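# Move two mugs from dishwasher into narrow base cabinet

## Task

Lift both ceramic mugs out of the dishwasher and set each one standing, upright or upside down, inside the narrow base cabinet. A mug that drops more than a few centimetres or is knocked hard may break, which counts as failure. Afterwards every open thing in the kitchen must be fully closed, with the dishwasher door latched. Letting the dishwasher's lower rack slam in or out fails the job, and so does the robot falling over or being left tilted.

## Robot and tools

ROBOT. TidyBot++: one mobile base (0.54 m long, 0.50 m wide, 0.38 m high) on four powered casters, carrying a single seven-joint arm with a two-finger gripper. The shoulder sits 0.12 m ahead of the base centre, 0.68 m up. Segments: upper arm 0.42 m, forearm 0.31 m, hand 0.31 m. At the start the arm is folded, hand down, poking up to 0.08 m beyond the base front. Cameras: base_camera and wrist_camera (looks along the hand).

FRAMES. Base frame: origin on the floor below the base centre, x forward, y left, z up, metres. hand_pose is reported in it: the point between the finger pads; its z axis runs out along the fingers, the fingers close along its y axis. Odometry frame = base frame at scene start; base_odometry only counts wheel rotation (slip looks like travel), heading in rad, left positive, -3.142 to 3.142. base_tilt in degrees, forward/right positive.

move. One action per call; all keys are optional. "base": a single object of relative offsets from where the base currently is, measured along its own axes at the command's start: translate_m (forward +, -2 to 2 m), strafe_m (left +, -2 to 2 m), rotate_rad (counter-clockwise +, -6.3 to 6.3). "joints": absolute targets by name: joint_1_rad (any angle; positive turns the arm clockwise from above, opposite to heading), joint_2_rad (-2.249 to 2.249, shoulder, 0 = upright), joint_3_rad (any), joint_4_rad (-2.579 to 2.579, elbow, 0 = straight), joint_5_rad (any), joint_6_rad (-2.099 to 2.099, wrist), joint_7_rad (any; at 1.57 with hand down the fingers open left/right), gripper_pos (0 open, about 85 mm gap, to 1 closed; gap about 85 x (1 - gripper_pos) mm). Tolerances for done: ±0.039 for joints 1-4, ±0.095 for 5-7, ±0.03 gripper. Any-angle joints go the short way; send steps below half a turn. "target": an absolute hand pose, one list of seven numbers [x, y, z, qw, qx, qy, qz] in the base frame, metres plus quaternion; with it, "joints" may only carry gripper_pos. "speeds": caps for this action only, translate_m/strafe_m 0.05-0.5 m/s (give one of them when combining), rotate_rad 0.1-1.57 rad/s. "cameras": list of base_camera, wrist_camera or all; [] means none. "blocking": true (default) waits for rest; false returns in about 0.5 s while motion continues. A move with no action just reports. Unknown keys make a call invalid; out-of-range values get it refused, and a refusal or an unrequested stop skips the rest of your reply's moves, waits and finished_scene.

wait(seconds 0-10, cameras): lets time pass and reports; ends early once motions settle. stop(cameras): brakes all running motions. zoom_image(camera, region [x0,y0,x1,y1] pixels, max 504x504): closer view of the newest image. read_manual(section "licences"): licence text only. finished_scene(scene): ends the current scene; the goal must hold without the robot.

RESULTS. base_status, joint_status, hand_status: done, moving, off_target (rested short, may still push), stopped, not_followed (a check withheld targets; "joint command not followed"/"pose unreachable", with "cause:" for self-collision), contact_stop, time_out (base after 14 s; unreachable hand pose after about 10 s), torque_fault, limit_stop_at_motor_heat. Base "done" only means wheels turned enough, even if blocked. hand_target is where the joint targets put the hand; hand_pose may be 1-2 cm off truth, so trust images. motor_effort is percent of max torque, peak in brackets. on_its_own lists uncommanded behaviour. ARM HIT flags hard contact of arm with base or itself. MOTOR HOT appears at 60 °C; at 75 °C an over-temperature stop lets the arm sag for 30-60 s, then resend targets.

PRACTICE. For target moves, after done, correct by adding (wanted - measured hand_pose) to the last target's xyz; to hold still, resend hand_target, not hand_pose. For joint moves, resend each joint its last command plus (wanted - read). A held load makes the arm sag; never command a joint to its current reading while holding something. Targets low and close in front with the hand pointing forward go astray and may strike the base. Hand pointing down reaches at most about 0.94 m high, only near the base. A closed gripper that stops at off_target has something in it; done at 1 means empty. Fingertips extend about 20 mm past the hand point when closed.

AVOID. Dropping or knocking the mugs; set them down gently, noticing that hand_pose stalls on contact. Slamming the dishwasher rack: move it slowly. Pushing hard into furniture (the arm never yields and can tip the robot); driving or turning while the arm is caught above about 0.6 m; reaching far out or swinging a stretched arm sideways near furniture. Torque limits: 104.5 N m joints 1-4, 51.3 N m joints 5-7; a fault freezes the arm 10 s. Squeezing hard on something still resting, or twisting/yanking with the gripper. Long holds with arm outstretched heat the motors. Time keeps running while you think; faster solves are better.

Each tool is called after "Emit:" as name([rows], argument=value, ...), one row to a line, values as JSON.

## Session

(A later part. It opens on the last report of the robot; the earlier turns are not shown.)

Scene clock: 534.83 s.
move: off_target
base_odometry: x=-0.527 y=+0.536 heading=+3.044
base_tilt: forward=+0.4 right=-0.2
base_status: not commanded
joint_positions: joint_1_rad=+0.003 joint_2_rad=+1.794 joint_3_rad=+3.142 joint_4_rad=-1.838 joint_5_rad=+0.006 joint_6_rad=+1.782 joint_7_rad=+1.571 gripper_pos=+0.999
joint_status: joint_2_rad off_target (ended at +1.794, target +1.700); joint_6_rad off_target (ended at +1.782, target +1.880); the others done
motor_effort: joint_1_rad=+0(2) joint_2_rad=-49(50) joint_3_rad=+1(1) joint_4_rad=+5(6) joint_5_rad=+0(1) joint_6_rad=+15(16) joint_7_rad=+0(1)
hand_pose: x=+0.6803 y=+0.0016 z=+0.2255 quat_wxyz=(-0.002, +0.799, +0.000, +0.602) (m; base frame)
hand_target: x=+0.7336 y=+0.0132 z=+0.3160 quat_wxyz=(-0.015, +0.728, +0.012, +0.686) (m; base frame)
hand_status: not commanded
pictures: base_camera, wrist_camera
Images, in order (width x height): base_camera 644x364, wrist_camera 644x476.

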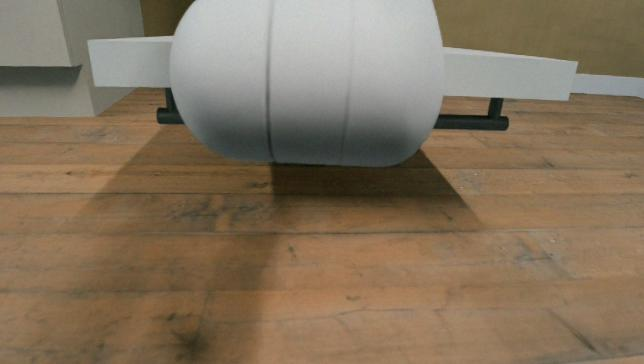

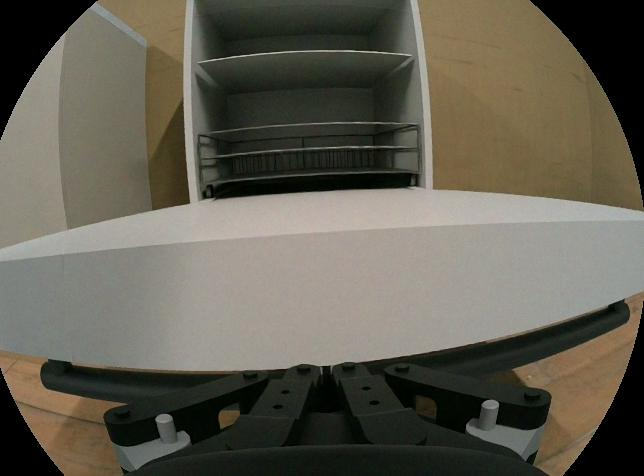

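Lifting works. Continue.

Emit:
move(joints={"joint_2_rad": 1.53, "joint_4_rad": -1.93, "joint_6_rad": 1.82}, cameras=["wrist_camera"])

Emit:
move(joints={"joint_2_rad": 1.27, "joint_4_rad": -1.98, "joint_6_rad": 1.70})

Emit:
move(joints={"joint_2_rad": 1.18, "joint_4_rad": -2.08, "joint_6_rad": 1.82}, base={"translate_m": 0.04}, speeds={"translate_m": 0.06})

Scene clock: 540.30 s.
move: off_target
base_odometry: x=-0.527 y=+0.536 heading=+3.044
base_tilt: forward=+0.5 right=-0.2
base_status: not commanded
joint_positions: joint_1_rad=+0.002 joint_2_rad=+1.649 joint_3_rad=+3.142 joint_4_rad=-1.993 joint_5_rad=+0.006 joint_6_rad=+1.782 joint_7_rad=+1.571 gripper_pos=+0.999
joint_status: joint_2_rad off_target (ended at +1.649, target +1.530); joint_4_rad off_target (ended at -1.993, target -1.930); the others done
motor_effort: joint_1_rad=+1(2) joint_2_rad=-52(53) joint_3_rad=+1(2) joint_4_rad=+11(12) joint_5_rad=-2(2) joint_6_rad=+14(18) joint_7_rad=+0(0)
hand_pose: x=+0.6858 y=+0.0019 z=+0.2842 quat_wxyz=(-0.002, +0.802, +0.001, +0.598) (m; base frame)
hand_target: x=+0.7513 y=+0.0134 z=+0.3790 quat_wxyz=(-0.014, +0.731, +0.013, +0.682) (m; base frame)
hand_status: not commanded
pictures: wrist_camera
Images, in order (width x height): wrist_camera 644x476.

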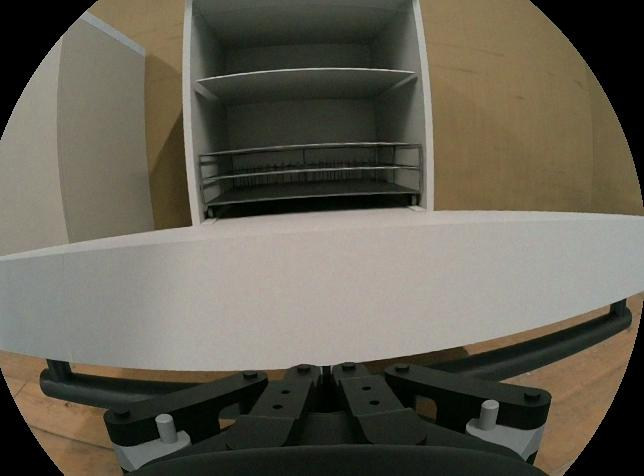

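Scene clock: 541.70 s.
move: off_target
base_odometry: x=-0.526 y=+0.536 heading=+3.044
base_tilt: forward=+0.5 right=-0.2
base_status: not commanded
joint_positions: joint_1_rad=+0.000 joint_2_rad=+1.409 joint_3_rad=+3.142 joint_4_rad=-2.147 joint_5_rad=+0.006 joint_6_rad=+1.690 joint_7_rad=+1.571 gripper_pos=+0.999
joint_status: joint_2_rad off_target (ended at +1.409, target +1.270); joint_4_rad off_target (ended at -2.147, target -1.980); the others done
motor_effort: joint_1_rad=+1(2) joint_2_rad=-57(63) joint_3_rad=+2(3) joint_4_rad=+33(33) joint_5_rad=-2(3) joint_6_rad=+14(19) joint_7_rad=+0(1)
hand_pose: x=+0.7056 y=+0.0033 z=+0.3714 quat_wxyz=(-0.003, +0.803, +0.002, +0.596) (m; base frame)
hand_target: x=+0.7978 y=+0.0137 z=+0.5005 quat_wxyz=(-0.012, +0.700, +0.016, +0.714) (m; base frame)
hand_status: not commanded
pictures: base_camera, wrist_camera
Images, in order (width x height): base_camera 644x364, wrist_camera 644x476.

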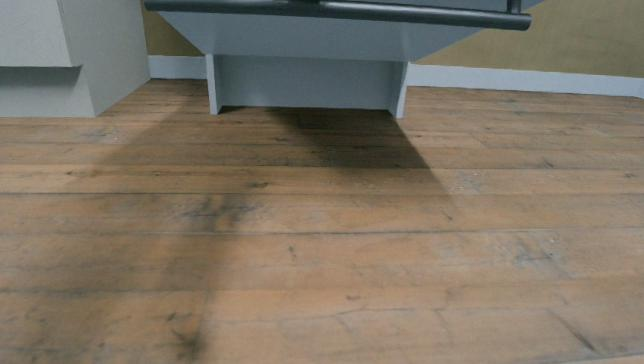

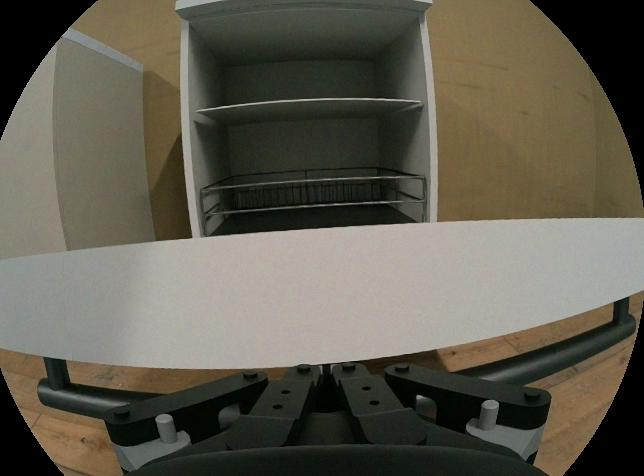

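Scene clock: 543.23 s.
move: off_target
base_odometry: x=-0.565 y=+0.540 heading=+3.045
base_tilt: forward=+0.5 right=-0.2
base_status: done
joint_positions: joint_1_rad=+0.000 joint_2_rad=+1.277 joint_3_rad=+3.142 joint_4_rad=-2.168 joint_5_rad=+0.006 joint_6_rad=+1.697 joint_7_rad=+1.571 gripper_pos=+0.999
joint_status: joint_2_rad off_target (ended at +1.277, target +1.180); joint_4_rad off_target (ended at -2.168, target -2.080); joint_6_rad off_target (ended at +1.697, target +1.820)
motor_effort: joint_1_rad=-2(2) joint_2_rad=-52(60) joint_3_rad=+1(3) joint_4_rad=+16(59) joint_5_rad=+1(2) joint_6_rad=+23(34) joint_7_rad=+1(2)
hand_pose: x=+0.7342 y=+0.0034 z=+0.4490 quat_wxyz=(-0.003, +0.767, +0.002, +0.642) (m; base frame)
hand_target: x=+0.7793 y=+0.0134 z=+0.5706 quat_wxyz=(-0.013, +0.659, +0.014, +0.752) (m; base frame)
hand_status: not commanded
pictures: base_camera, wrist_camera
Images, in order (width x height): base_camera 644x364, wrist_camera 644x476.

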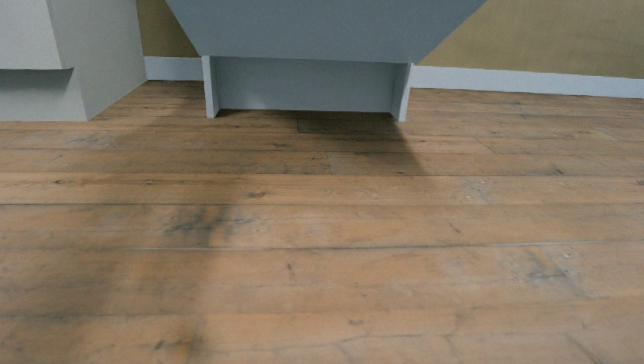

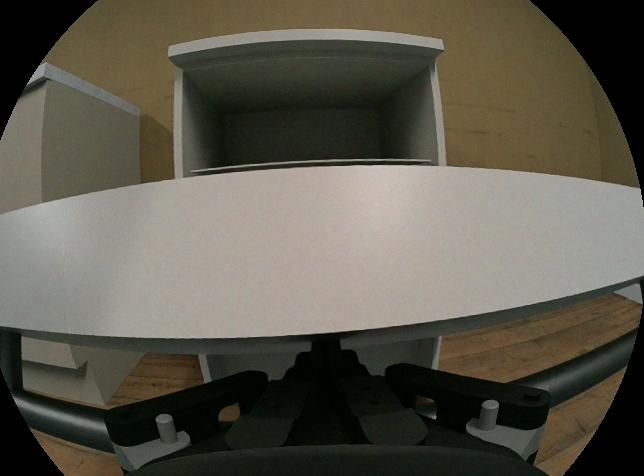

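Emit:
move(joints={"joint_2_rad": 0.98, "joint_4_rad": -2.0, "joint_6_rad": 1.65}, base={"translate_m": 0.05}, speeds={"translate_m": 0.06}, cameras=["wrist_camera"])

Emit:
move(joints={"joint_2_rad": 0.78, "joint_4_rad": -1.93, "joint_6_rad": 1.48})

Scene clock: 548.23 s.
move: time_out
base_odometry: x=-0.611 y=+0.545 heading=+3.045
base_tilt: forward=+0.4 right=-0.2
base_status: translate_m time_out (by the wheels' count: +0.046 of +0.050)
joint_positions: joint_1_rad=-0.002 joint_2_rad=+1.077 joint_3_rad=+3.140 joint_4_rad=-2.311 joint_5_rad=+0.006 joint_6_rad=+1.555 joint_7_rad=+1.571 gripper_pos=+0.999
joint_status: joint_2_rad off_target (ended at +1.077, target +0.980); joint_4_rad off_target (ended at -2.310, target -2.000); the others done
motor_effort: joint_1_rad=+1(3) joint_2_rad=-49(57) joint_3_rad=+4(5) joint_4_rad=+64(67) joint_5_rad=-1(2) joint_6_rad=+26(30) joint_7_rad=+0(1)
hand_pose: x=+0.7137 y=+0.0051 z=+0.4959 quat_wxyz=(-0.004, +0.793, +0.002, +0.609) (m; base frame)
hand_target: x=+0.8211 y=+0.0138 z=+0.6801 quat_wxyz=(-0.010, +0.617, +0.018, +0.787) (m; base frame)
hand_status: not commanded
pictures: wrist_camera
Images, in order (width x height): wrist_camera 644x476.

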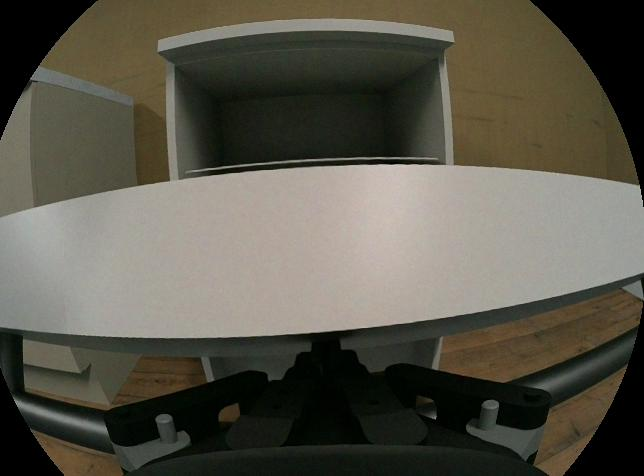

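not run: a stop that you did not command came earlier in this reply.

Emit:
move(joints={"joint_2_rad": 0.78, "joint_4_rad": -1.93, "joint_6_rad": 1.48})

Scene clock: 550.57 s.
move: off_target
base_odometry: x=-0.611 y=+0.545 heading=+3.045
base_tilt: forward=+0.5 right=-0.2
base_status: not commanded
joint_positions: joint_1_rad=-0.003 joint_2_rad=+0.901 joint_3_rad=+3.139 joint_4_rad=-2.272 joint_5_rad=+0.006 joint_6_rad=+1.282 joint_7_rad=+1.571 gripper_pos=+0.999
joint_status: joint_2_rad off_target (ended at +0.901, target +0.780); joint_4_rad off_target (ended at -2.272, target -1.930); joint_6_rad off_target (ended at +1.282, target +1.480)
motor_effort: joint_1_rad=+3(3) joint_2_rad=-51(53) joint_3_rad=+5(5) joint_4_rad=+69(70) joint_5_rad=+0(2) joint_6_rad=+41(43) joint_7_rad=+0(1)
hand_pose: x=+0.7344 y=+0.0066 z=+0.5312 quat_wxyz=(-0.004, +0.811, +0.004, +0.586) (m; base frame)
hand_target: x=+0.8396 y=+0.0137 z=+0.7993 quat_wxyz=(-0.006, +0.577, +0.020, +0.817) (m; base frame)
hand_status: not commanded
pictures: base_camera, wrist_camera
Images, in order (width x height): base_camera 644x364, wrist_camera 644x476.

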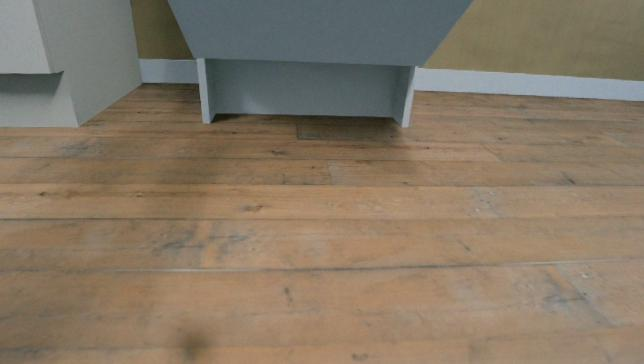

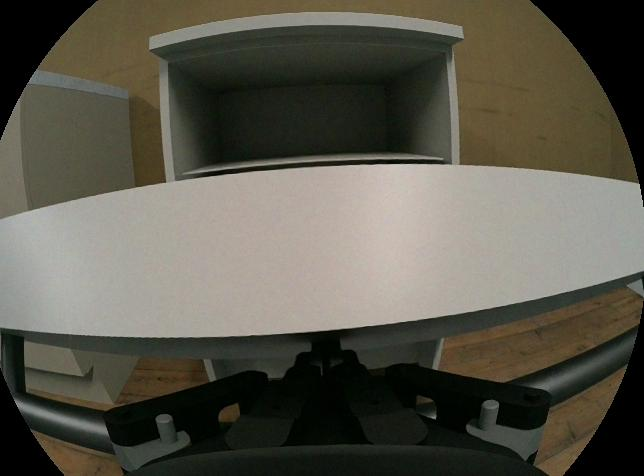

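Emit:
move(joints={"joint_2_rad": 0.62, "joint_4_rad": -1.95, "joint_6_rad": 1.20}, cameras=["wrist_camera"])

Emit:
move(joints={"joint_2_rad": 0.58, "joint_4_rad": -1.93, "joint_6_rad": 0.75})

Emit:
move(joints={"joint_2_rad": 0.55, "joint_4_rad": -1.62, "joint_6_rad": 0.25})

Scene clock: 554.70 s.
move: off_target
base_odometry: x=-0.612 y=+0.545 heading=+3.045
base_tilt: forward=+0.5 right=-0.2
base_status: not commanded
joint_positions: joint_1_rad=-0.006 joint_2_rad=+0.754 joint_3_rad=+3.139 joint_4_rad=-2.198 joint_5_rad=+0.006 joint_6_rad=+0.996 joint_7_rad=+1.571 gripper_pos=+0.999
joint_status: joint_2_rad off_target (ended at +0.754, target +0.620); joint_4_rad off_target (ended at -2.198, target -1.950); joint_6_rad off_target (ended at +0.996, target +1.200)
motor_effort: joint_1_rad=+3(3) joint_2_rad=-54(54) joint_3_rad=+5(5) joint_4_rad=+55(70) joint_5_rad=+0(1) joint_6_rad=+44(45) joint_7_rad=+1(1)
hand_pose: x=+0.7547 y=+0.0080 z=+0.5628 quat_wxyz=(-0.004, +0.829, +0.005, +0.559) (m; base frame)
hand_target: x=+0.8384 y=+0.0129 z=+0.8218 quat_wxyz=(-0.003, +0.632, +0.022, +0.774) (m; base frame)
hand_status: not commanded
pictures: wrist_camera
Images, in order (width x height): wrist_camera 644x476.

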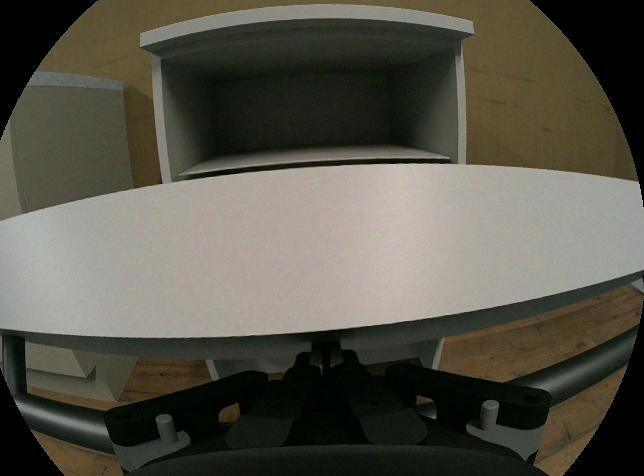

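Scene clock: 555.83 s.
move: off_target
base_odometry: x=-0.612 y=+0.545 heading=+3.045
base_tilt: forward=+0.4 right=-0.3
base_status: not commanded
joint_positions: joint_1_rad=-0.008 joint_2_rad=+0.635 joint_3_rad=+3.139 joint_4_rad=-2.063 joint_5_rad=+0.006 joint_6_rad=+0.656 joint_7_rad=+1.571 gripper_pos=+0.999
joint_status: joint_2_rad off_target (ended at +0.635, target +0.580); joint_4_rad off_target (ended at -2.063, target -1.930); the others done
motor_effort: joint_1_rad=+3(4) joint_2_rad=-40(53) joint_3_rad=+4(5) joint_4_rad=+38(56) joint_5_rad=+0(1) joint_6_rad=+28(44) joint_7_rad=+0(1)
hand_pose: x=+0.7806 y=+0.0096 z=+0.5953 quat_wxyz=(-0.004, +0.853, +0.007, +0.522) (m; base frame)
hand_target: x=+0.8408 y=+0.0098 z=+0.7214 quat_wxyz=(+0.002, +0.770, +0.024, +0.637) (m; base frame)
hand_status: not commanded
pictures: base_camera, wrist_camera
Images, in order (width x height): base_camera 644x364, wrist_camera 644x476.

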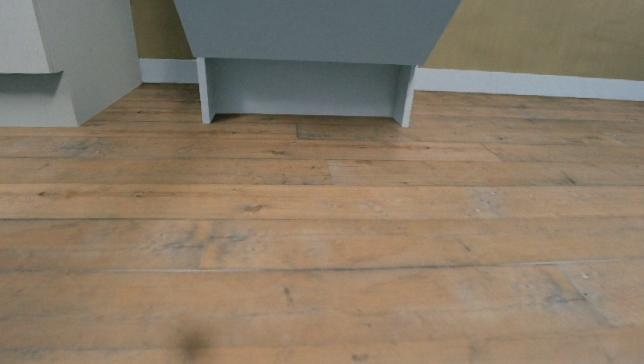

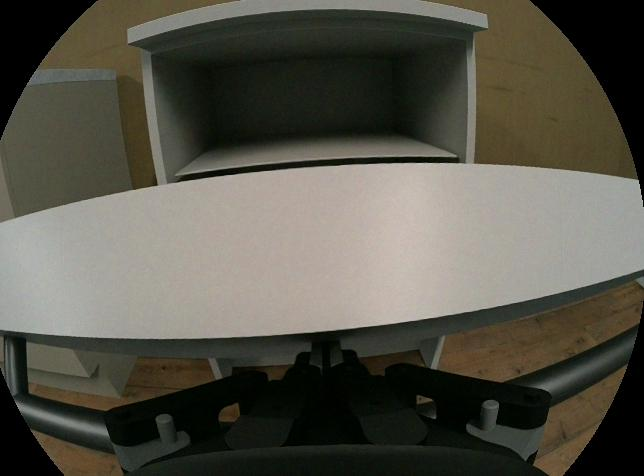

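Scene clock: 557.27 s.
move: off_target
base_odometry: x=-0.612 y=+0.545 heading=+3.045
base_tilt: forward=+0.5 right=-0.2
base_status: not commanded
joint_positions: joint_1_rad=-0.013 joint_2_rad=+0.566 joint_3_rad=+3.138 joint_4_rad=-1.742 joint_5_rad=+0.006 joint_6_rad=+0.137 joint_7_rad=+1.571 gripper_pos=+0.999
joint_status: joint_4_rad off_target (ended at -1.742, target -1.620); joint_6_rad off_target (ended at +0.137, target +0.250); the others done
motor_effort: joint_1_rad=+4(5) joint_2_rad=-36(40) joint_3_rad=+5(5) joint_4_rad=+39(42) joint_5_rad=-1(1) joint_6_rad=+30(32) joint_7_rad=-1(1)
hand_pose: x=+0.8338 y=+0.0128 z=+0.6492 quat_wxyz=(-0.003, +0.885, +0.009, +0.466) (m; base frame)
hand_target: x=+0.8910 y=+0.0044 z=+0.7567 quat_wxyz=(+0.010, +0.819, +0.022, +0.573) (m; base frame)
hand_status: not commanded
pictures: base_camera, wrist_camera
Images, in order (width x height): base_camera 644x364, wrist_camera 644x476.

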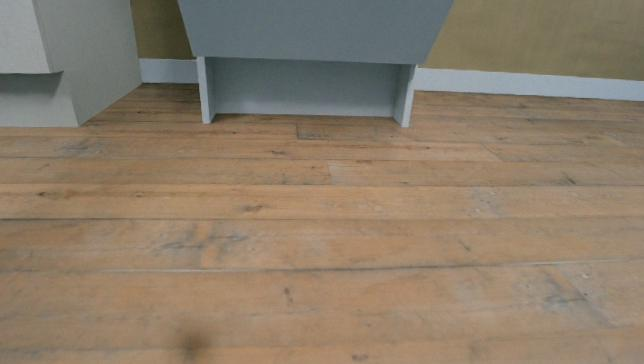

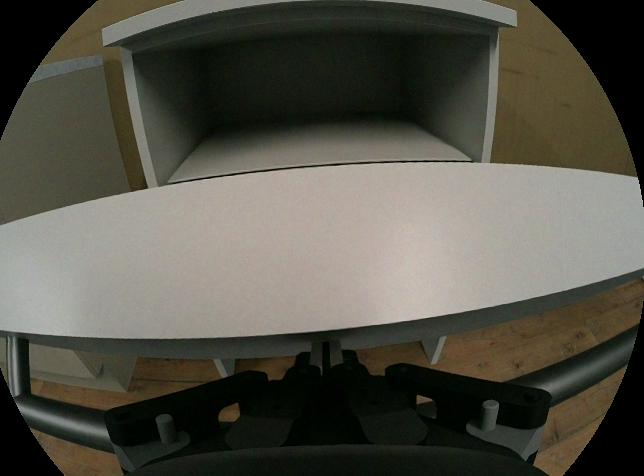

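Matches scene 1. Continue with base moves.

Emit:
move(joints={"joint_2_rad": 0.54, "joint_4_rad": -1.36, "joint_6_rad": -0.25}, base={"translate_m": 0.08}, speeds={"translate_m": 0.1}, cameras=["wrist_camera"])

Emit:
move(joints={"joint_2_rad": 0.56, "joint_4_rad": -1.07, "joint_6_rad": -0.66}, base={"translate_m": 0.09}, speeds={"translate_m": 0.1})

Scene clock: 560.67 s.
move: off_target
base_odometry: x=-0.692 y=+0.552 heading=+3.045
base_tilt: forward=+0.5 right=-0.2
base_status: done
joint_positions: joint_1_rad=-0.020 joint_2_rad=+0.514 joint_3_rad=+3.135 joint_4_rad=-1.447 joint_5_rad=+0.006 joint_6_rad=-0.387 joint_7_rad=+1.571 gripper_pos=+0.999
joint_status: joint_4_rad off_target (ended at -1.447, target -1.360); joint_6_rad off_target (ended at -0.387, target -0.250); the others done
motor_effort: joint_1_rad=+5(6) joint_2_rad=-33(38) joint_3_rad=+6(6) joint_4_rad=+36(42) joint_5_rad=-1(1) joint_6_rad=+32(36) joint_7_rad=-2(2)
hand_pose: x=+0.8382 y=+0.0186 z=+0.7102 quat_wxyz=(-0.004, +0.922, +0.013, +0.386) (m; base frame)
hand_target: x=+0.8933 y=-0.0017 z=+0.7707 quat_wxyz=(+0.016, +0.879, +0.019, +0.476) (m; base frame)
hand_status: not commanded
pictures: wrist_camera
Images, in order (width x height): wrist_camera 644x476.

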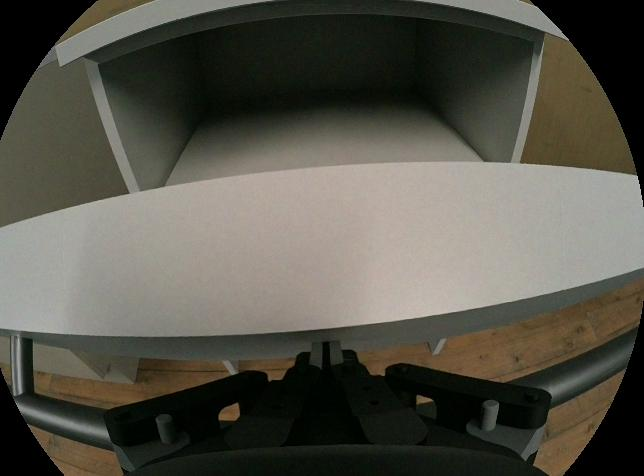

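Scene clock: 562.10 s.
move: done
base_odometry: x=-0.781 y=+0.561 heading=+3.045
base_tilt: forward=+0.5 right=-0.2
base_status: done
joint_positions: joint_1_rad=+0.000 joint_2_rad=+0.562 joint_3_rad=+3.137 joint_4_rad=-1.066 joint_5_rad=+0.006 joint_6_rad=-0.616 joint_7_rad=+1.571 gripper_pos=+0.999
joint_status: all done
motor_effort: joint_1_rad=-1(7) joint_2_rad=-41(45) joint_3_rad=+0(7) joint_4_rad=+20(38) joint_5_rad=+0(2) joint_6_rad=+6(36) joint_7_rad=+0(3)
hand_pose: x=+0.9003 y=+0.0033 z=+0.8253 quat_wxyz=(+0.001, +0.901, +0.003, +0.433) (m; base frame)
hand_target: x=+0.8905 y=-0.0063 z=+0.8148 quat_wxyz=(+0.020, +0.910, +0.014, +0.413) (m; base frame)
hand_status: not commanded
pictures: base_camera, wrist_camera
Images, in order (width x height): base_camera 644x364, wrist_camera 644x476.

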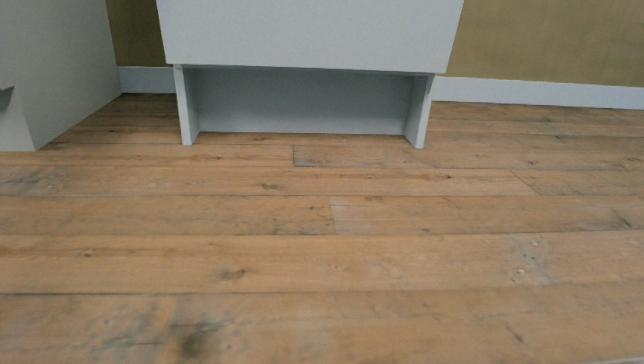

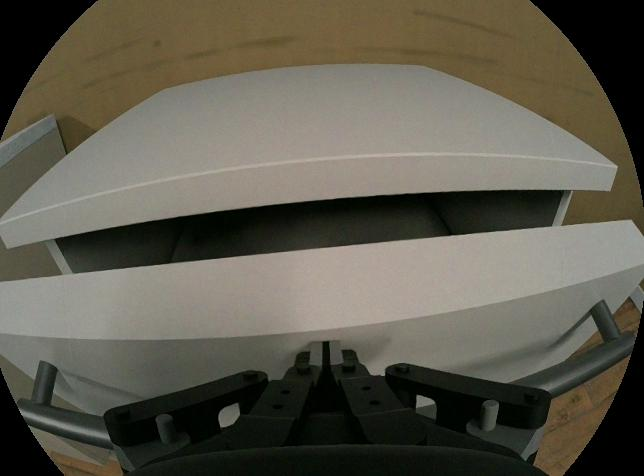

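Emit:
move(joints={"joint_2_rad": 0.55, "joint_4_rad": -0.83, "joint_6_rad": -1.06}, base={"translate_m": 0.10}, speeds={"translate_m": 0.08})

Scene clock: 565.93 s.
move: done
base_odometry: x=-0.881 y=+0.571 heading=+3.046
base_tilt: forward=+0.5 right=-0.2
base_status: done
joint_positions: joint_1_rad=+0.000 joint_2_rad=+0.559 joint_3_rad=+3.137 joint_4_rad=-0.828 joint_5_rad=+0.006 joint_6_rad=-1.022 joint_7_rad=+1.571 gripper_pos=+0.999
joint_status: all done
motor_effort: joint_1_rad=-1(2) joint_2_rad=-40(45) joint_3_rad=+1(1) joint_4_rad=+19(26) joint_5_rad=+0(1) joint_6_rad=+5(12) joint_7_rad=+0(1)
hand_pose: x=+0.8594 y=+0.0025 z=+0.8650 quat_wxyz=(+0.001, +0.934, +0.002, +0.358) (m; base frame)
hand_target: x=+0.8485 y=-0.0095 z=+0.8626 quat_wxyz=(+0.021, +0.939, +0.008, +0.343) (m; base frame)
hand_status: not commanded
pictures: base_camera, wrist_camera
Images, in order (width x height): base_camera 644x364, wrist_camera 644x476.

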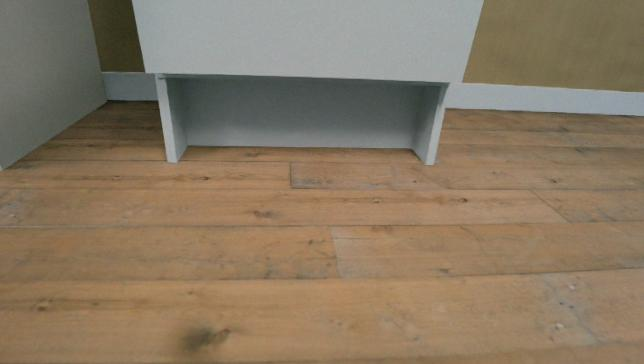

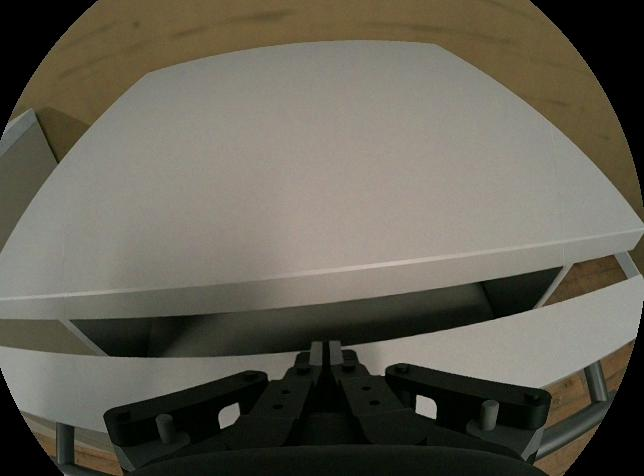

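Emit:
move(joints={"joint_2_rad": 0.38})

Emit:
move(base={"translate_m": -0.3}, speeds={"translate_m": 0.2})

Scene clock: 570.37 s.
move: done
base_odometry: x=-0.881 y=+0.571 heading=+3.046
base_tilt: forward=+0.5 right=-0.2
base_status: not commanded
joint_positions: joint_1_rad=+0.000 joint_2_rad=+0.375 joint_3_rad=+3.137 joint_4_rad=-0.820 joint_5_rad=+0.006 joint_6_rad=-1.022 joint_7_rad=+1.571 gripper_pos=+0.999
joint_status: all done
motor_effort: joint_1_rad=-1(1) joint_2_rad=-33(44) joint_3_rad=+1(1) joint_4_rad=+19(21) joint_5_rad=+0(0) joint_6_rad=+6(6) joint_7_rad=+0(1)
hand_pose: x=+0.8141 y=+0.0024 z=+1.0009 quat_wxyz=(+0.001, +0.895, +0.002, +0.446) (m; base frame)
hand_target: x=+0.8074 y=-0.0095 z=+0.9834 quat_wxyz=(+0.022, +0.906, +0.006, +0.422) (m; base frame)
hand_status: not commanded
pictures: base_camera, wrist_camera
Images, in order (width x height): base_camera 644x364, wrist_camera 644x476.

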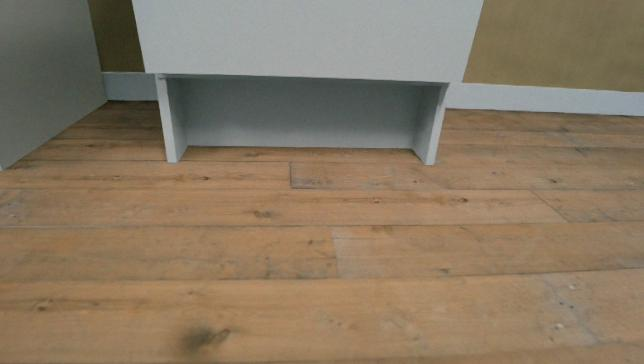

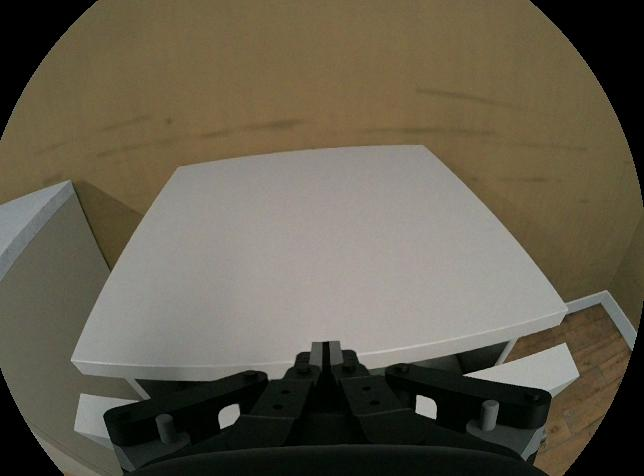

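Scene clock: 572.63 s.
move: done
base_odometry: x=-0.582 y=+0.542 heading=+3.046
base_tilt: forward=+0.5 right=-0.2
base_status: done
joint_positions: joint_1_rad=+0.000 joint_2_rad=+0.377 joint_3_rad=+3.137 joint_4_rad=-0.820 joint_5_rad=+0.006 joint_6_rad=-1.022 joint_7_rad=+1.571 gripper_pos=+0.999
joint_status: not commanded
motor_effort: joint_1_rad=-1(4) joint_2_rad=-34(40) joint_3_rad=+0(2) joint_4_rad=+19(20) joint_5_rad=+0(1) joint_6_rad=+6(7) joint_7_rad=+0(1)
hand_pose: x=+0.8146 y=+0.0021 z=+0.9999 quat_wxyz=(+0.001, +0.895, +0.002, +0.445) (m; base frame)
hand_target: x=+0.8074 y=-0.0095 z=+0.9834 quat_wxyz=(+0.022, +0.906, +0.006, +0.422) (m; base frame)
hand_status: not commanded
pictures: base_camera, wrist_camera
Images, in order (width x height): base_camera 644x364, wrist_camera 644x476.

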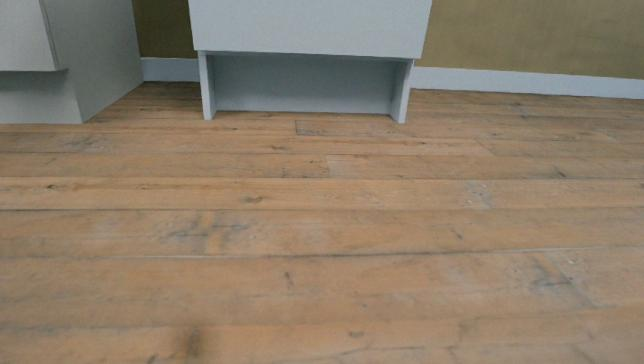

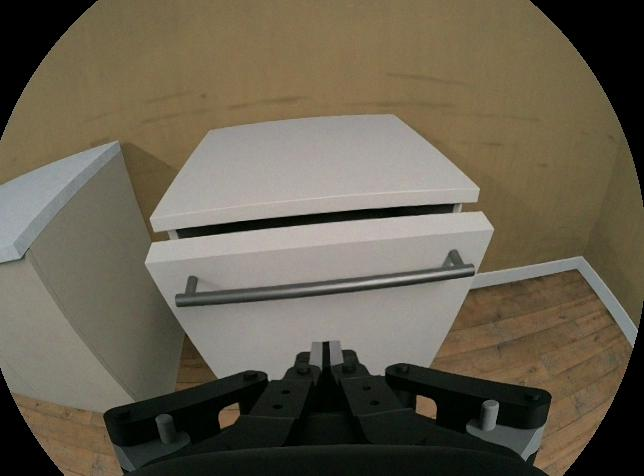

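Emit:
move(joints={"joint_2_rad": -0.1, "joint_4_rad": -2.0, "joint_6_rad": 0.0}, cameras=[])

Emit:
move(joints={"joint_2_rad": 0.79, "joint_4_rad": -2.44, "joint_6_rad": 1.68})

Emit:
move(base={"translate_m": 0.22}, speeds={"translate_m": 0.12})

Scene clock: 578.00 s.
move: done
base_odometry: x=-0.582 y=+0.542 heading=+3.046
base_tilt: forward=+0.5 right=-0.1
base_status: not commanded
joint_positions: joint_1_rad=+0.000 joint_2_rad=-0.077 joint_3_rad=+3.137 joint_4_rad=-1.977 joint_5_rad=+0.006 joint_6_rad=-0.051 joint_7_rad=+1.571 gripper_pos=+0.999
joint_status: all done
motor_effort: joint_1_rad=-1(1) joint_2_rad=-18(35) joint_3_rad=+1(2) joint_4_rad=+20(22) joint_5_rad=+0(1) joint_6_rad=+7(8) joint_7_rad=+0(1)
hand_pose: x=+0.6731 y=+0.0039 z=+0.8844 quat_wxyz=(+0.001, +0.828, +0.004, +0.561) (m; base frame)
hand_target: x=+0.6690 y=+0.0013 z=+0.8982 quat_wxyz=(+0.014, +0.813, +0.020, +0.581) (m; base frame)
hand_status: not commanded
pictures: none
No camera images: "cameras" was empty.

Scene clock: 580.73 s.
move: done
base_odometry: x=-0.582 y=+0.542 heading=+3.046
base_tilt: forward=+0.5 right=-0.2
base_status: not commanded
joint_positions: joint_1_rad=+0.000 joint_2_rad=+0.769 joint_3_rad=+3.137 joint_4_rad=-2.423 joint_5_rad=+0.006 joint_6_rad=+1.629 joint_7_rad=+1.571 gripper_pos=+0.999
joint_status: all done
motor_effort: joint_1_rad=-1(2) joint_2_rad=-31(32) joint_3_rad=+0(1) joint_4_rad=+4(21) joint_5_rad=+0(1) joint_6_rad=+8(9) joint_7_rad=+0(1)
hand_pose: x=+0.7069 y=+0.0053 z=+0.6726 quat_wxyz=(-0.005, +0.704, +0.002, +0.710) (m; base frame)
hand_target: x=+0.7011 y=+0.0137 z=+0.6713 quat_wxyz=(-0.012, +0.700, +0.016, +0.714) (m; base frame)
hand_status: not commanded
pictures: base_camera, wrist_camera
Images, in order (width x height): base_camera 644x364, wrist_camera 644x476.

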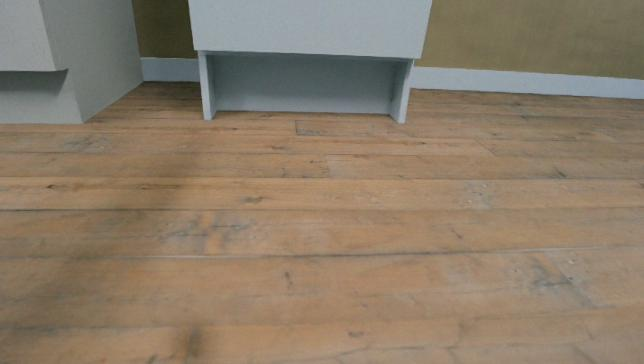

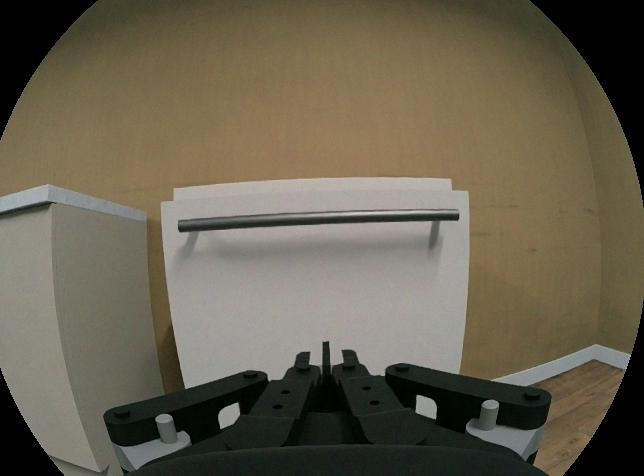

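Scene clock: 583.17 s.
move: done
base_odometry: x=-0.802 y=+0.563 heading=+3.047
base_tilt: forward=+0.5 right=-0.2
base_status: done
joint_positions: joint_1_rad=+0.000 joint_2_rad=+0.771 joint_3_rad=+3.137 joint_4_rad=-2.430 joint_5_rad=+0.006 joint_6_rad=+1.632 joint_7_rad=+1.571 gripper_pos=+0.999
joint_status: not commanded
motor_effort: joint_1_rad=-1(2) joint_2_rad=-30(32) joint_3_rad=+0(1) joint_4_rad=+4(5) joint_5_rad=+0(1) joint_6_rad=+8(8) joint_7_rad=+0(1)
hand_pose: x=+0.7048 y=+0.0053 z=+0.6707 quat_wxyz=(-0.005, +0.706, +0.002, +0.708) (m; base frame)
hand_target: x=+0.7011 y=+0.0137 z=+0.6713 quat_wxyz=(-0.012, +0.700, +0.016, +0.714) (m; base frame)
hand_status: not commanded
pictures: base_camera, wrist_camera
Images, in order (width x height): base_camera 644x364, wrist_camera 644x476.

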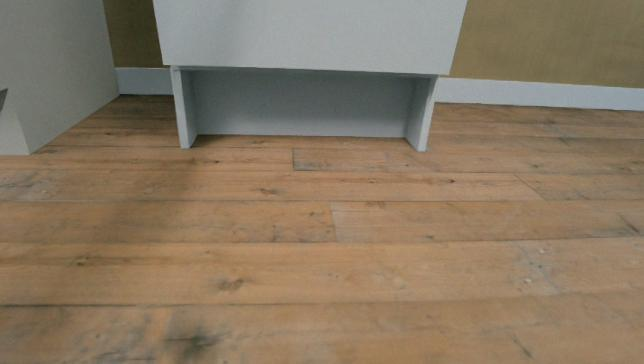

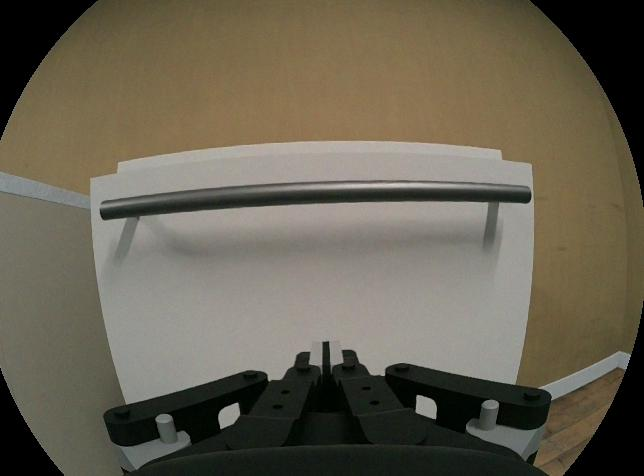

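Emit:
move(base={"translate_m": 0.17}, speeds={"translate_m": 0.08})

Emit:
move(base={"translate_m": 0.06}, speeds={"translate_m": 0.06})

Scene clock: 587.67 s.
move: done
base_odometry: x=-0.971 y=+0.579 heading=+3.048
base_tilt: forward=+0.5 right=-0.2
base_status: done
joint_positions: joint_1_rad=+0.000 joint_2_rad=+0.771 joint_3_rad=+3.137 joint_4_rad=-2.431 joint_5_rad=+0.006 joint_6_rad=+1.633 joint_7_rad=+1.571 gripper_pos=+0.999
joint_status: not commanded
motor_effort: joint_1_rad=-1(2) joint_2_rad=-30(32) joint_3_rad=+0(1) joint_4_rad=+4(5) joint_5_rad=+0(1) joint_6_rad=+8(8) joint_7_rad=+0(1)
hand_pose: x=+0.7043 y=+0.0053 z=+0.6700 quat_wxyz=(-0.005, +0.707, +0.002, +0.707) (m; base frame)
hand_target: x=+0.7011 y=+0.0137 z=+0.6713 quat_wxyz=(-0.012, +0.700, +0.016, +0.714) (m; base frame)
hand_status: not commanded
pictures: base_camera, wrist_camera
Images, in order (width x height): base_camera 644x364, wrist_camera 644x476.

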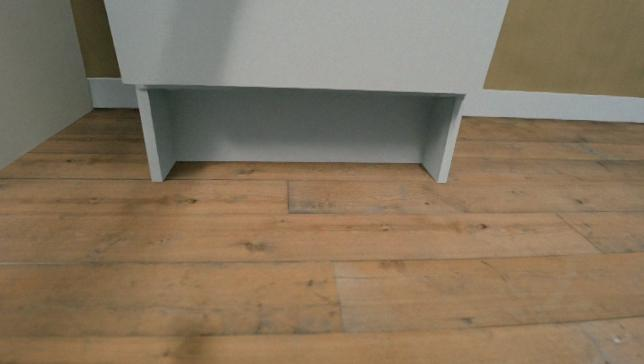

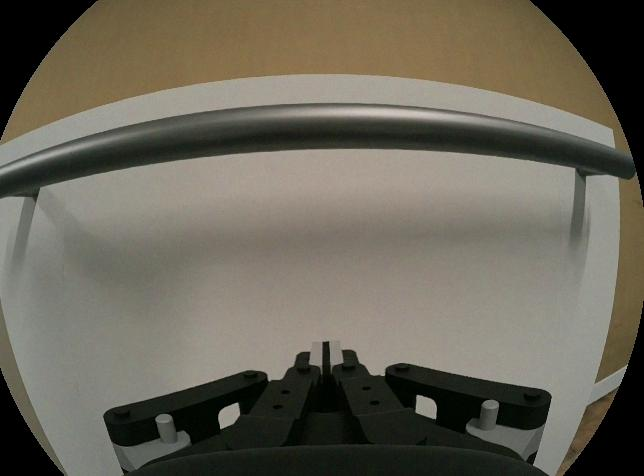

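Scene clock: 589.17 s.
move: done
base_odometry: x=-1.031 y=+0.584 heading=+3.049
base_tilt: forward=+0.5 right=-0.1
base_status: done
joint_positions: joint_1_rad=+0.000 joint_2_rad=+0.773 joint_3_rad=+3.137 joint_4_rad=-2.454 joint_5_rad=+0.006 joint_6_rad=+1.640 joint_7_rad=+1.571 gripper_pos=+0.999
joint_status: not commanded
motor_effort: joint_1_rad=-1(2) joint_2_rad=-30(31) joint_3_rad=+1(1) joint_4_rad=+7(10) joint_5_rad=+0(1) joint_6_rad=+8(9) joint_7_rad=+0(1)
hand_pose: x=+0.6970 y=+0.0053 z=+0.6647 quat_wxyz=(-0.005, +0.713, +0.002, +0.701) (m; base frame)
hand_target: x=+0.7011 y=+0.0137 z=+0.6713 quat_wxyz=(-0.012, +0.700, +0.016, +0.714) (m; base frame)
hand_status: not commanded
pictures: base_camera, wrist_camera
Images, in order (width x height): base_camera 644x364, wrist_camera 644x476.

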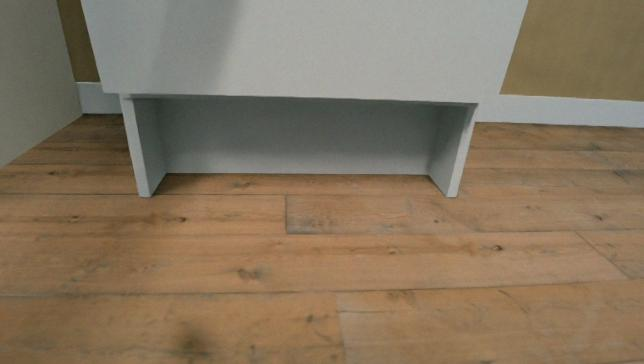

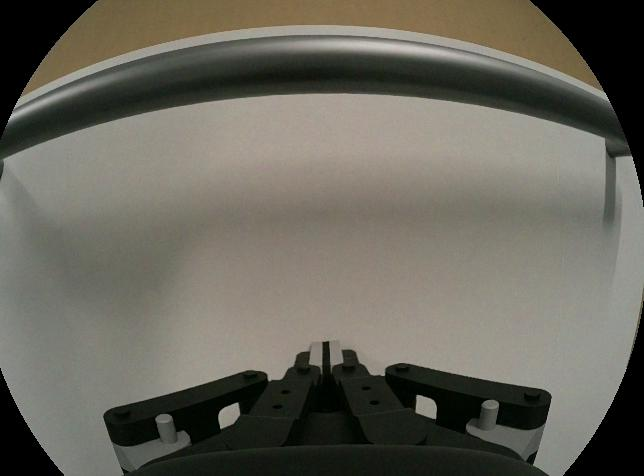

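Emit:
move(base={"translate_m": 0.06}, speeds={"translate_m": 0.06})

Scene clock: 591.87 s.
move: done
base_odometry: x=-1.090 y=+0.590 heading=+3.050
base_tilt: forward=+0.5 right=-0.2
base_status: done
joint_positions: joint_1_rad=+0.000 joint_2_rad=+0.772 joint_3_rad=+3.137 joint_4_rad=-2.499 joint_5_rad=+0.006 joint_6_rad=+1.669 joint_7_rad=+1.571 gripper_pos=+0.999
joint_status: not commanded
motor_effort: joint_1_rad=-1(4) joint_2_rad=-27(30) joint_3_rad=+1(2) joint_4_rad=+14(21) joint_5_rad=+0(3) joint_6_rad=+5(8) joint_7_rad=+0(1)
hand_pose: x=+0.6831 y=+0.0051 z=+0.6616 quat_wxyz=(-0.005, +0.718, +0.002, +0.696) (m; base frame)
hand_target: x=+0.7011 y=+0.0137 z=+0.6713 quat_wxyz=(-0.012, +0.700, +0.016, +0.714) (m; base frame)
hand_status: not commanded
pictures: base_camera, wrist_camera
Images, in order (width x height): base_camera 644x364, wrist_camera 644x476.

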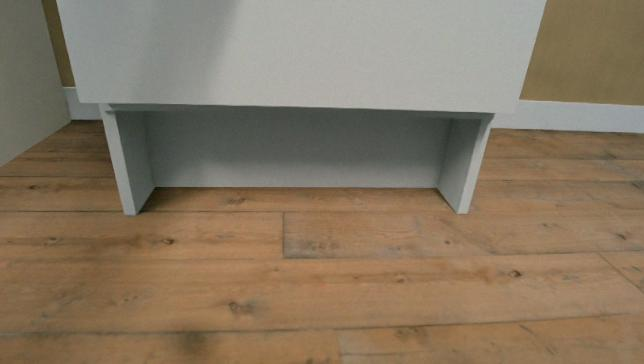

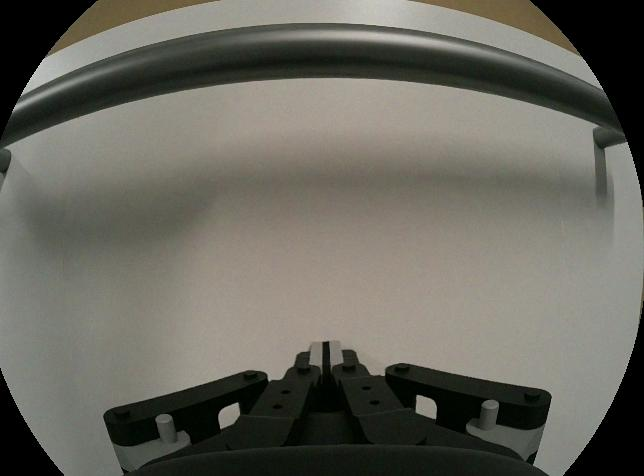

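Emit:
move(base={"translate_m": 0.035}, speeds={"translate_m": 0.05}, cameras=["wrist_camera"])

Emit:
move(base={"translate_m": 0.025}, speeds={"translate_m": 0.05}, cameras=["wrist_camera"])

Scene clock: 596.47 s.
move: time_out
base_odometry: x=-1.122 y=+0.593 heading=+3.050
base_tilt: forward=+0.4 right=-0.2
base_status: translate_m time_out (by the wheels' count: +0.032 of +0.035)
joint_positions: joint_1_rad=+0.001 joint_2_rad=+0.748 joint_3_rad=+3.137 joint_4_rad=-2.599 joint_5_rad=+0.006 joint_6_rad=+1.708 joint_7_rad=+1.571 gripper_pos=+0.999
joint_status: not commanded
motor_effort: joint_1_rad=-1(4) joint_2_rad=-21(28) joint_3_rad=+1(3) joint_4_rad=+32(36) joint_5_rad=+1(3) joint_6_rad=+3(7) joint_7_rad=+0(1)
hand_pose: x=+0.6516 y=+0.0046 z=+0.6614 quat_wxyz=(-0.005, +0.731, +0.002, +0.683) (m; base frame)
hand_target: x=+0.7011 y=+0.0137 z=+0.6713 quat_wxyz=(-0.012, +0.700, +0.016, +0.714) (m; base frame)
hand_status: not commanded
pictures: wrist_camera
Images, in order (width x height): wrist_camera 644x476.

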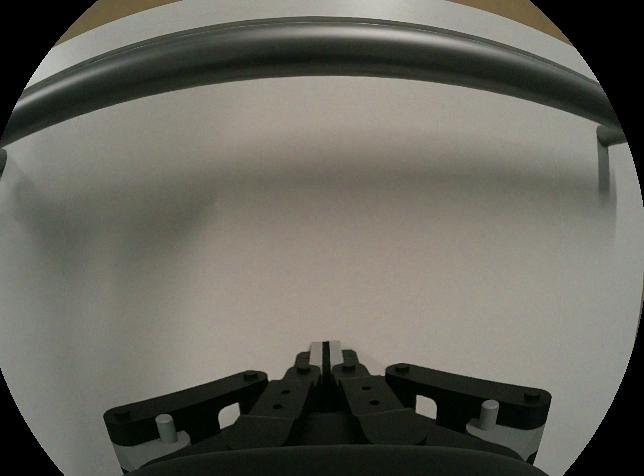

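not run: a stop that you did not command came earlier in this reply.

Emit:
move(base={"translate_m": -0.4}, speeds={"translate_m": 0.2}, cameras=[])

Emit:
move(joints={"joint_2_rad": -0.31, "joint_4_rad": -2.4, "joint_6_rad": 0.2})

Emit:
zoom_image(camera="wrist_camera", region=[150, 100, 500, 350])

Scene clock: 601.90 s.
move: done
base_odometry: x=-0.724 y=+0.556 heading=+3.051
base_tilt: forward=+0.5 right=-0.2
base_status: done
joint_positions: joint_1_rad=+0.001 joint_2_rad=+0.787 joint_3_rad=+3.137 joint_4_rad=-2.433 joint_5_rad=+0.006 joint_6_rad=+1.691 joint_7_rad=+1.571 gripper_pos=+0.999
joint_status: not commanded
motor_effort: joint_1_rad=-1(3) joint_2_rad=-31(33) joint_3_rad=+1(1) joint_4_rad=+4(32) joint_5_rad=+0(2) joint_6_rad=+8(10) joint_7_rad=+0(1)
hand_pose: x=+0.7035 y=+0.0046 z=+0.6790 quat_wxyz=(-0.004, +0.692, +0.002, +0.722) (m; base frame)
hand_target: x=+0.7011 y=+0.0137 z=+0.6713 quat_wxyz=(-0.012, +0.700, +0.016, +0.714) (m; base frame)
hand_status: not commanded
pictures: none
No camera images: "cameras" was empty.

Scene clock: 604.70 s.
move: done
base_odometry: x=-0.724 y=+0.556 heading=+3.051
base_tilt: forward=+0.4 right=-0.3
base_status: not commanded
joint_positions: joint_1_rad=+0.001 joint_2_rad=-0.291 joint_3_rad=+3.137 joint_4_rad=-2.405 joint_5_rad=+0.006 joint_6_rad=+0.252 joint_7_rad=+1.571 gripper_pos=+0.999
joint_status: all done
motor_effort: joint_1_rad=-1(1) joint_2_rad=-9(33) joint_3_rad=+1(2) joint_4_rad=+18(19) joint_5_rad=+0(1) joint_6_rad=+8(9) joint_7_rad=-1(1)
hand_pose: x=+0.5655 y=+0.0035 z=+0.8327 quat_wxyz=(+0.001, +0.802, +0.005, +0.597) (m; base frame)
hand_target: x=+0.5591 y=+0.0038 z=+0.8288 quat_wxyz=(+0.011, +0.810, +0.022, +0.586) (m; base frame)
hand_status: not commanded
pictures: base_camera, wrist_camera
Images, in order (width x height): base_camera 644x364, wrist_camera 644x476.

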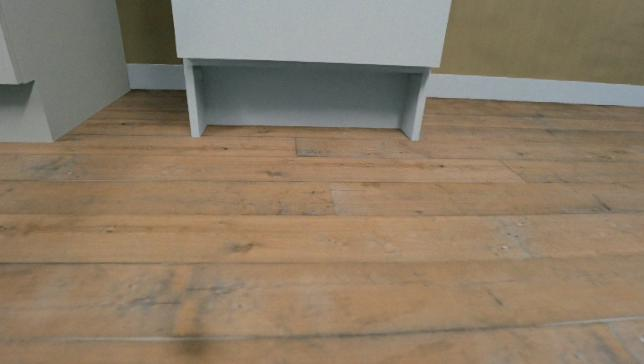

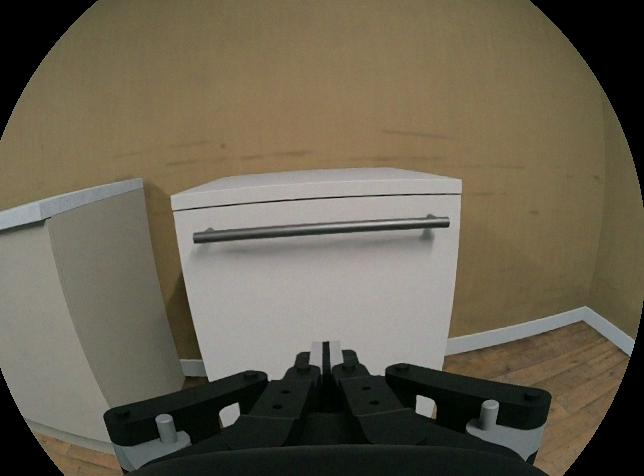

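Scaled by 1.440.

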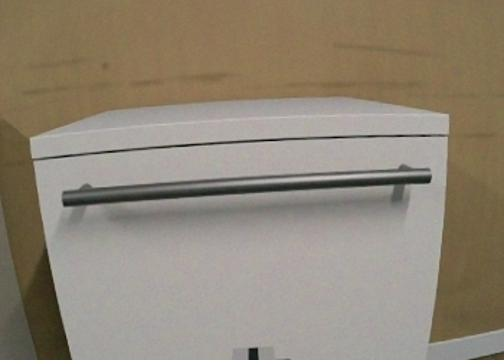

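Flush and latched.

Emit:
finished_scene(scene=2)

The scene is finished: the task was done.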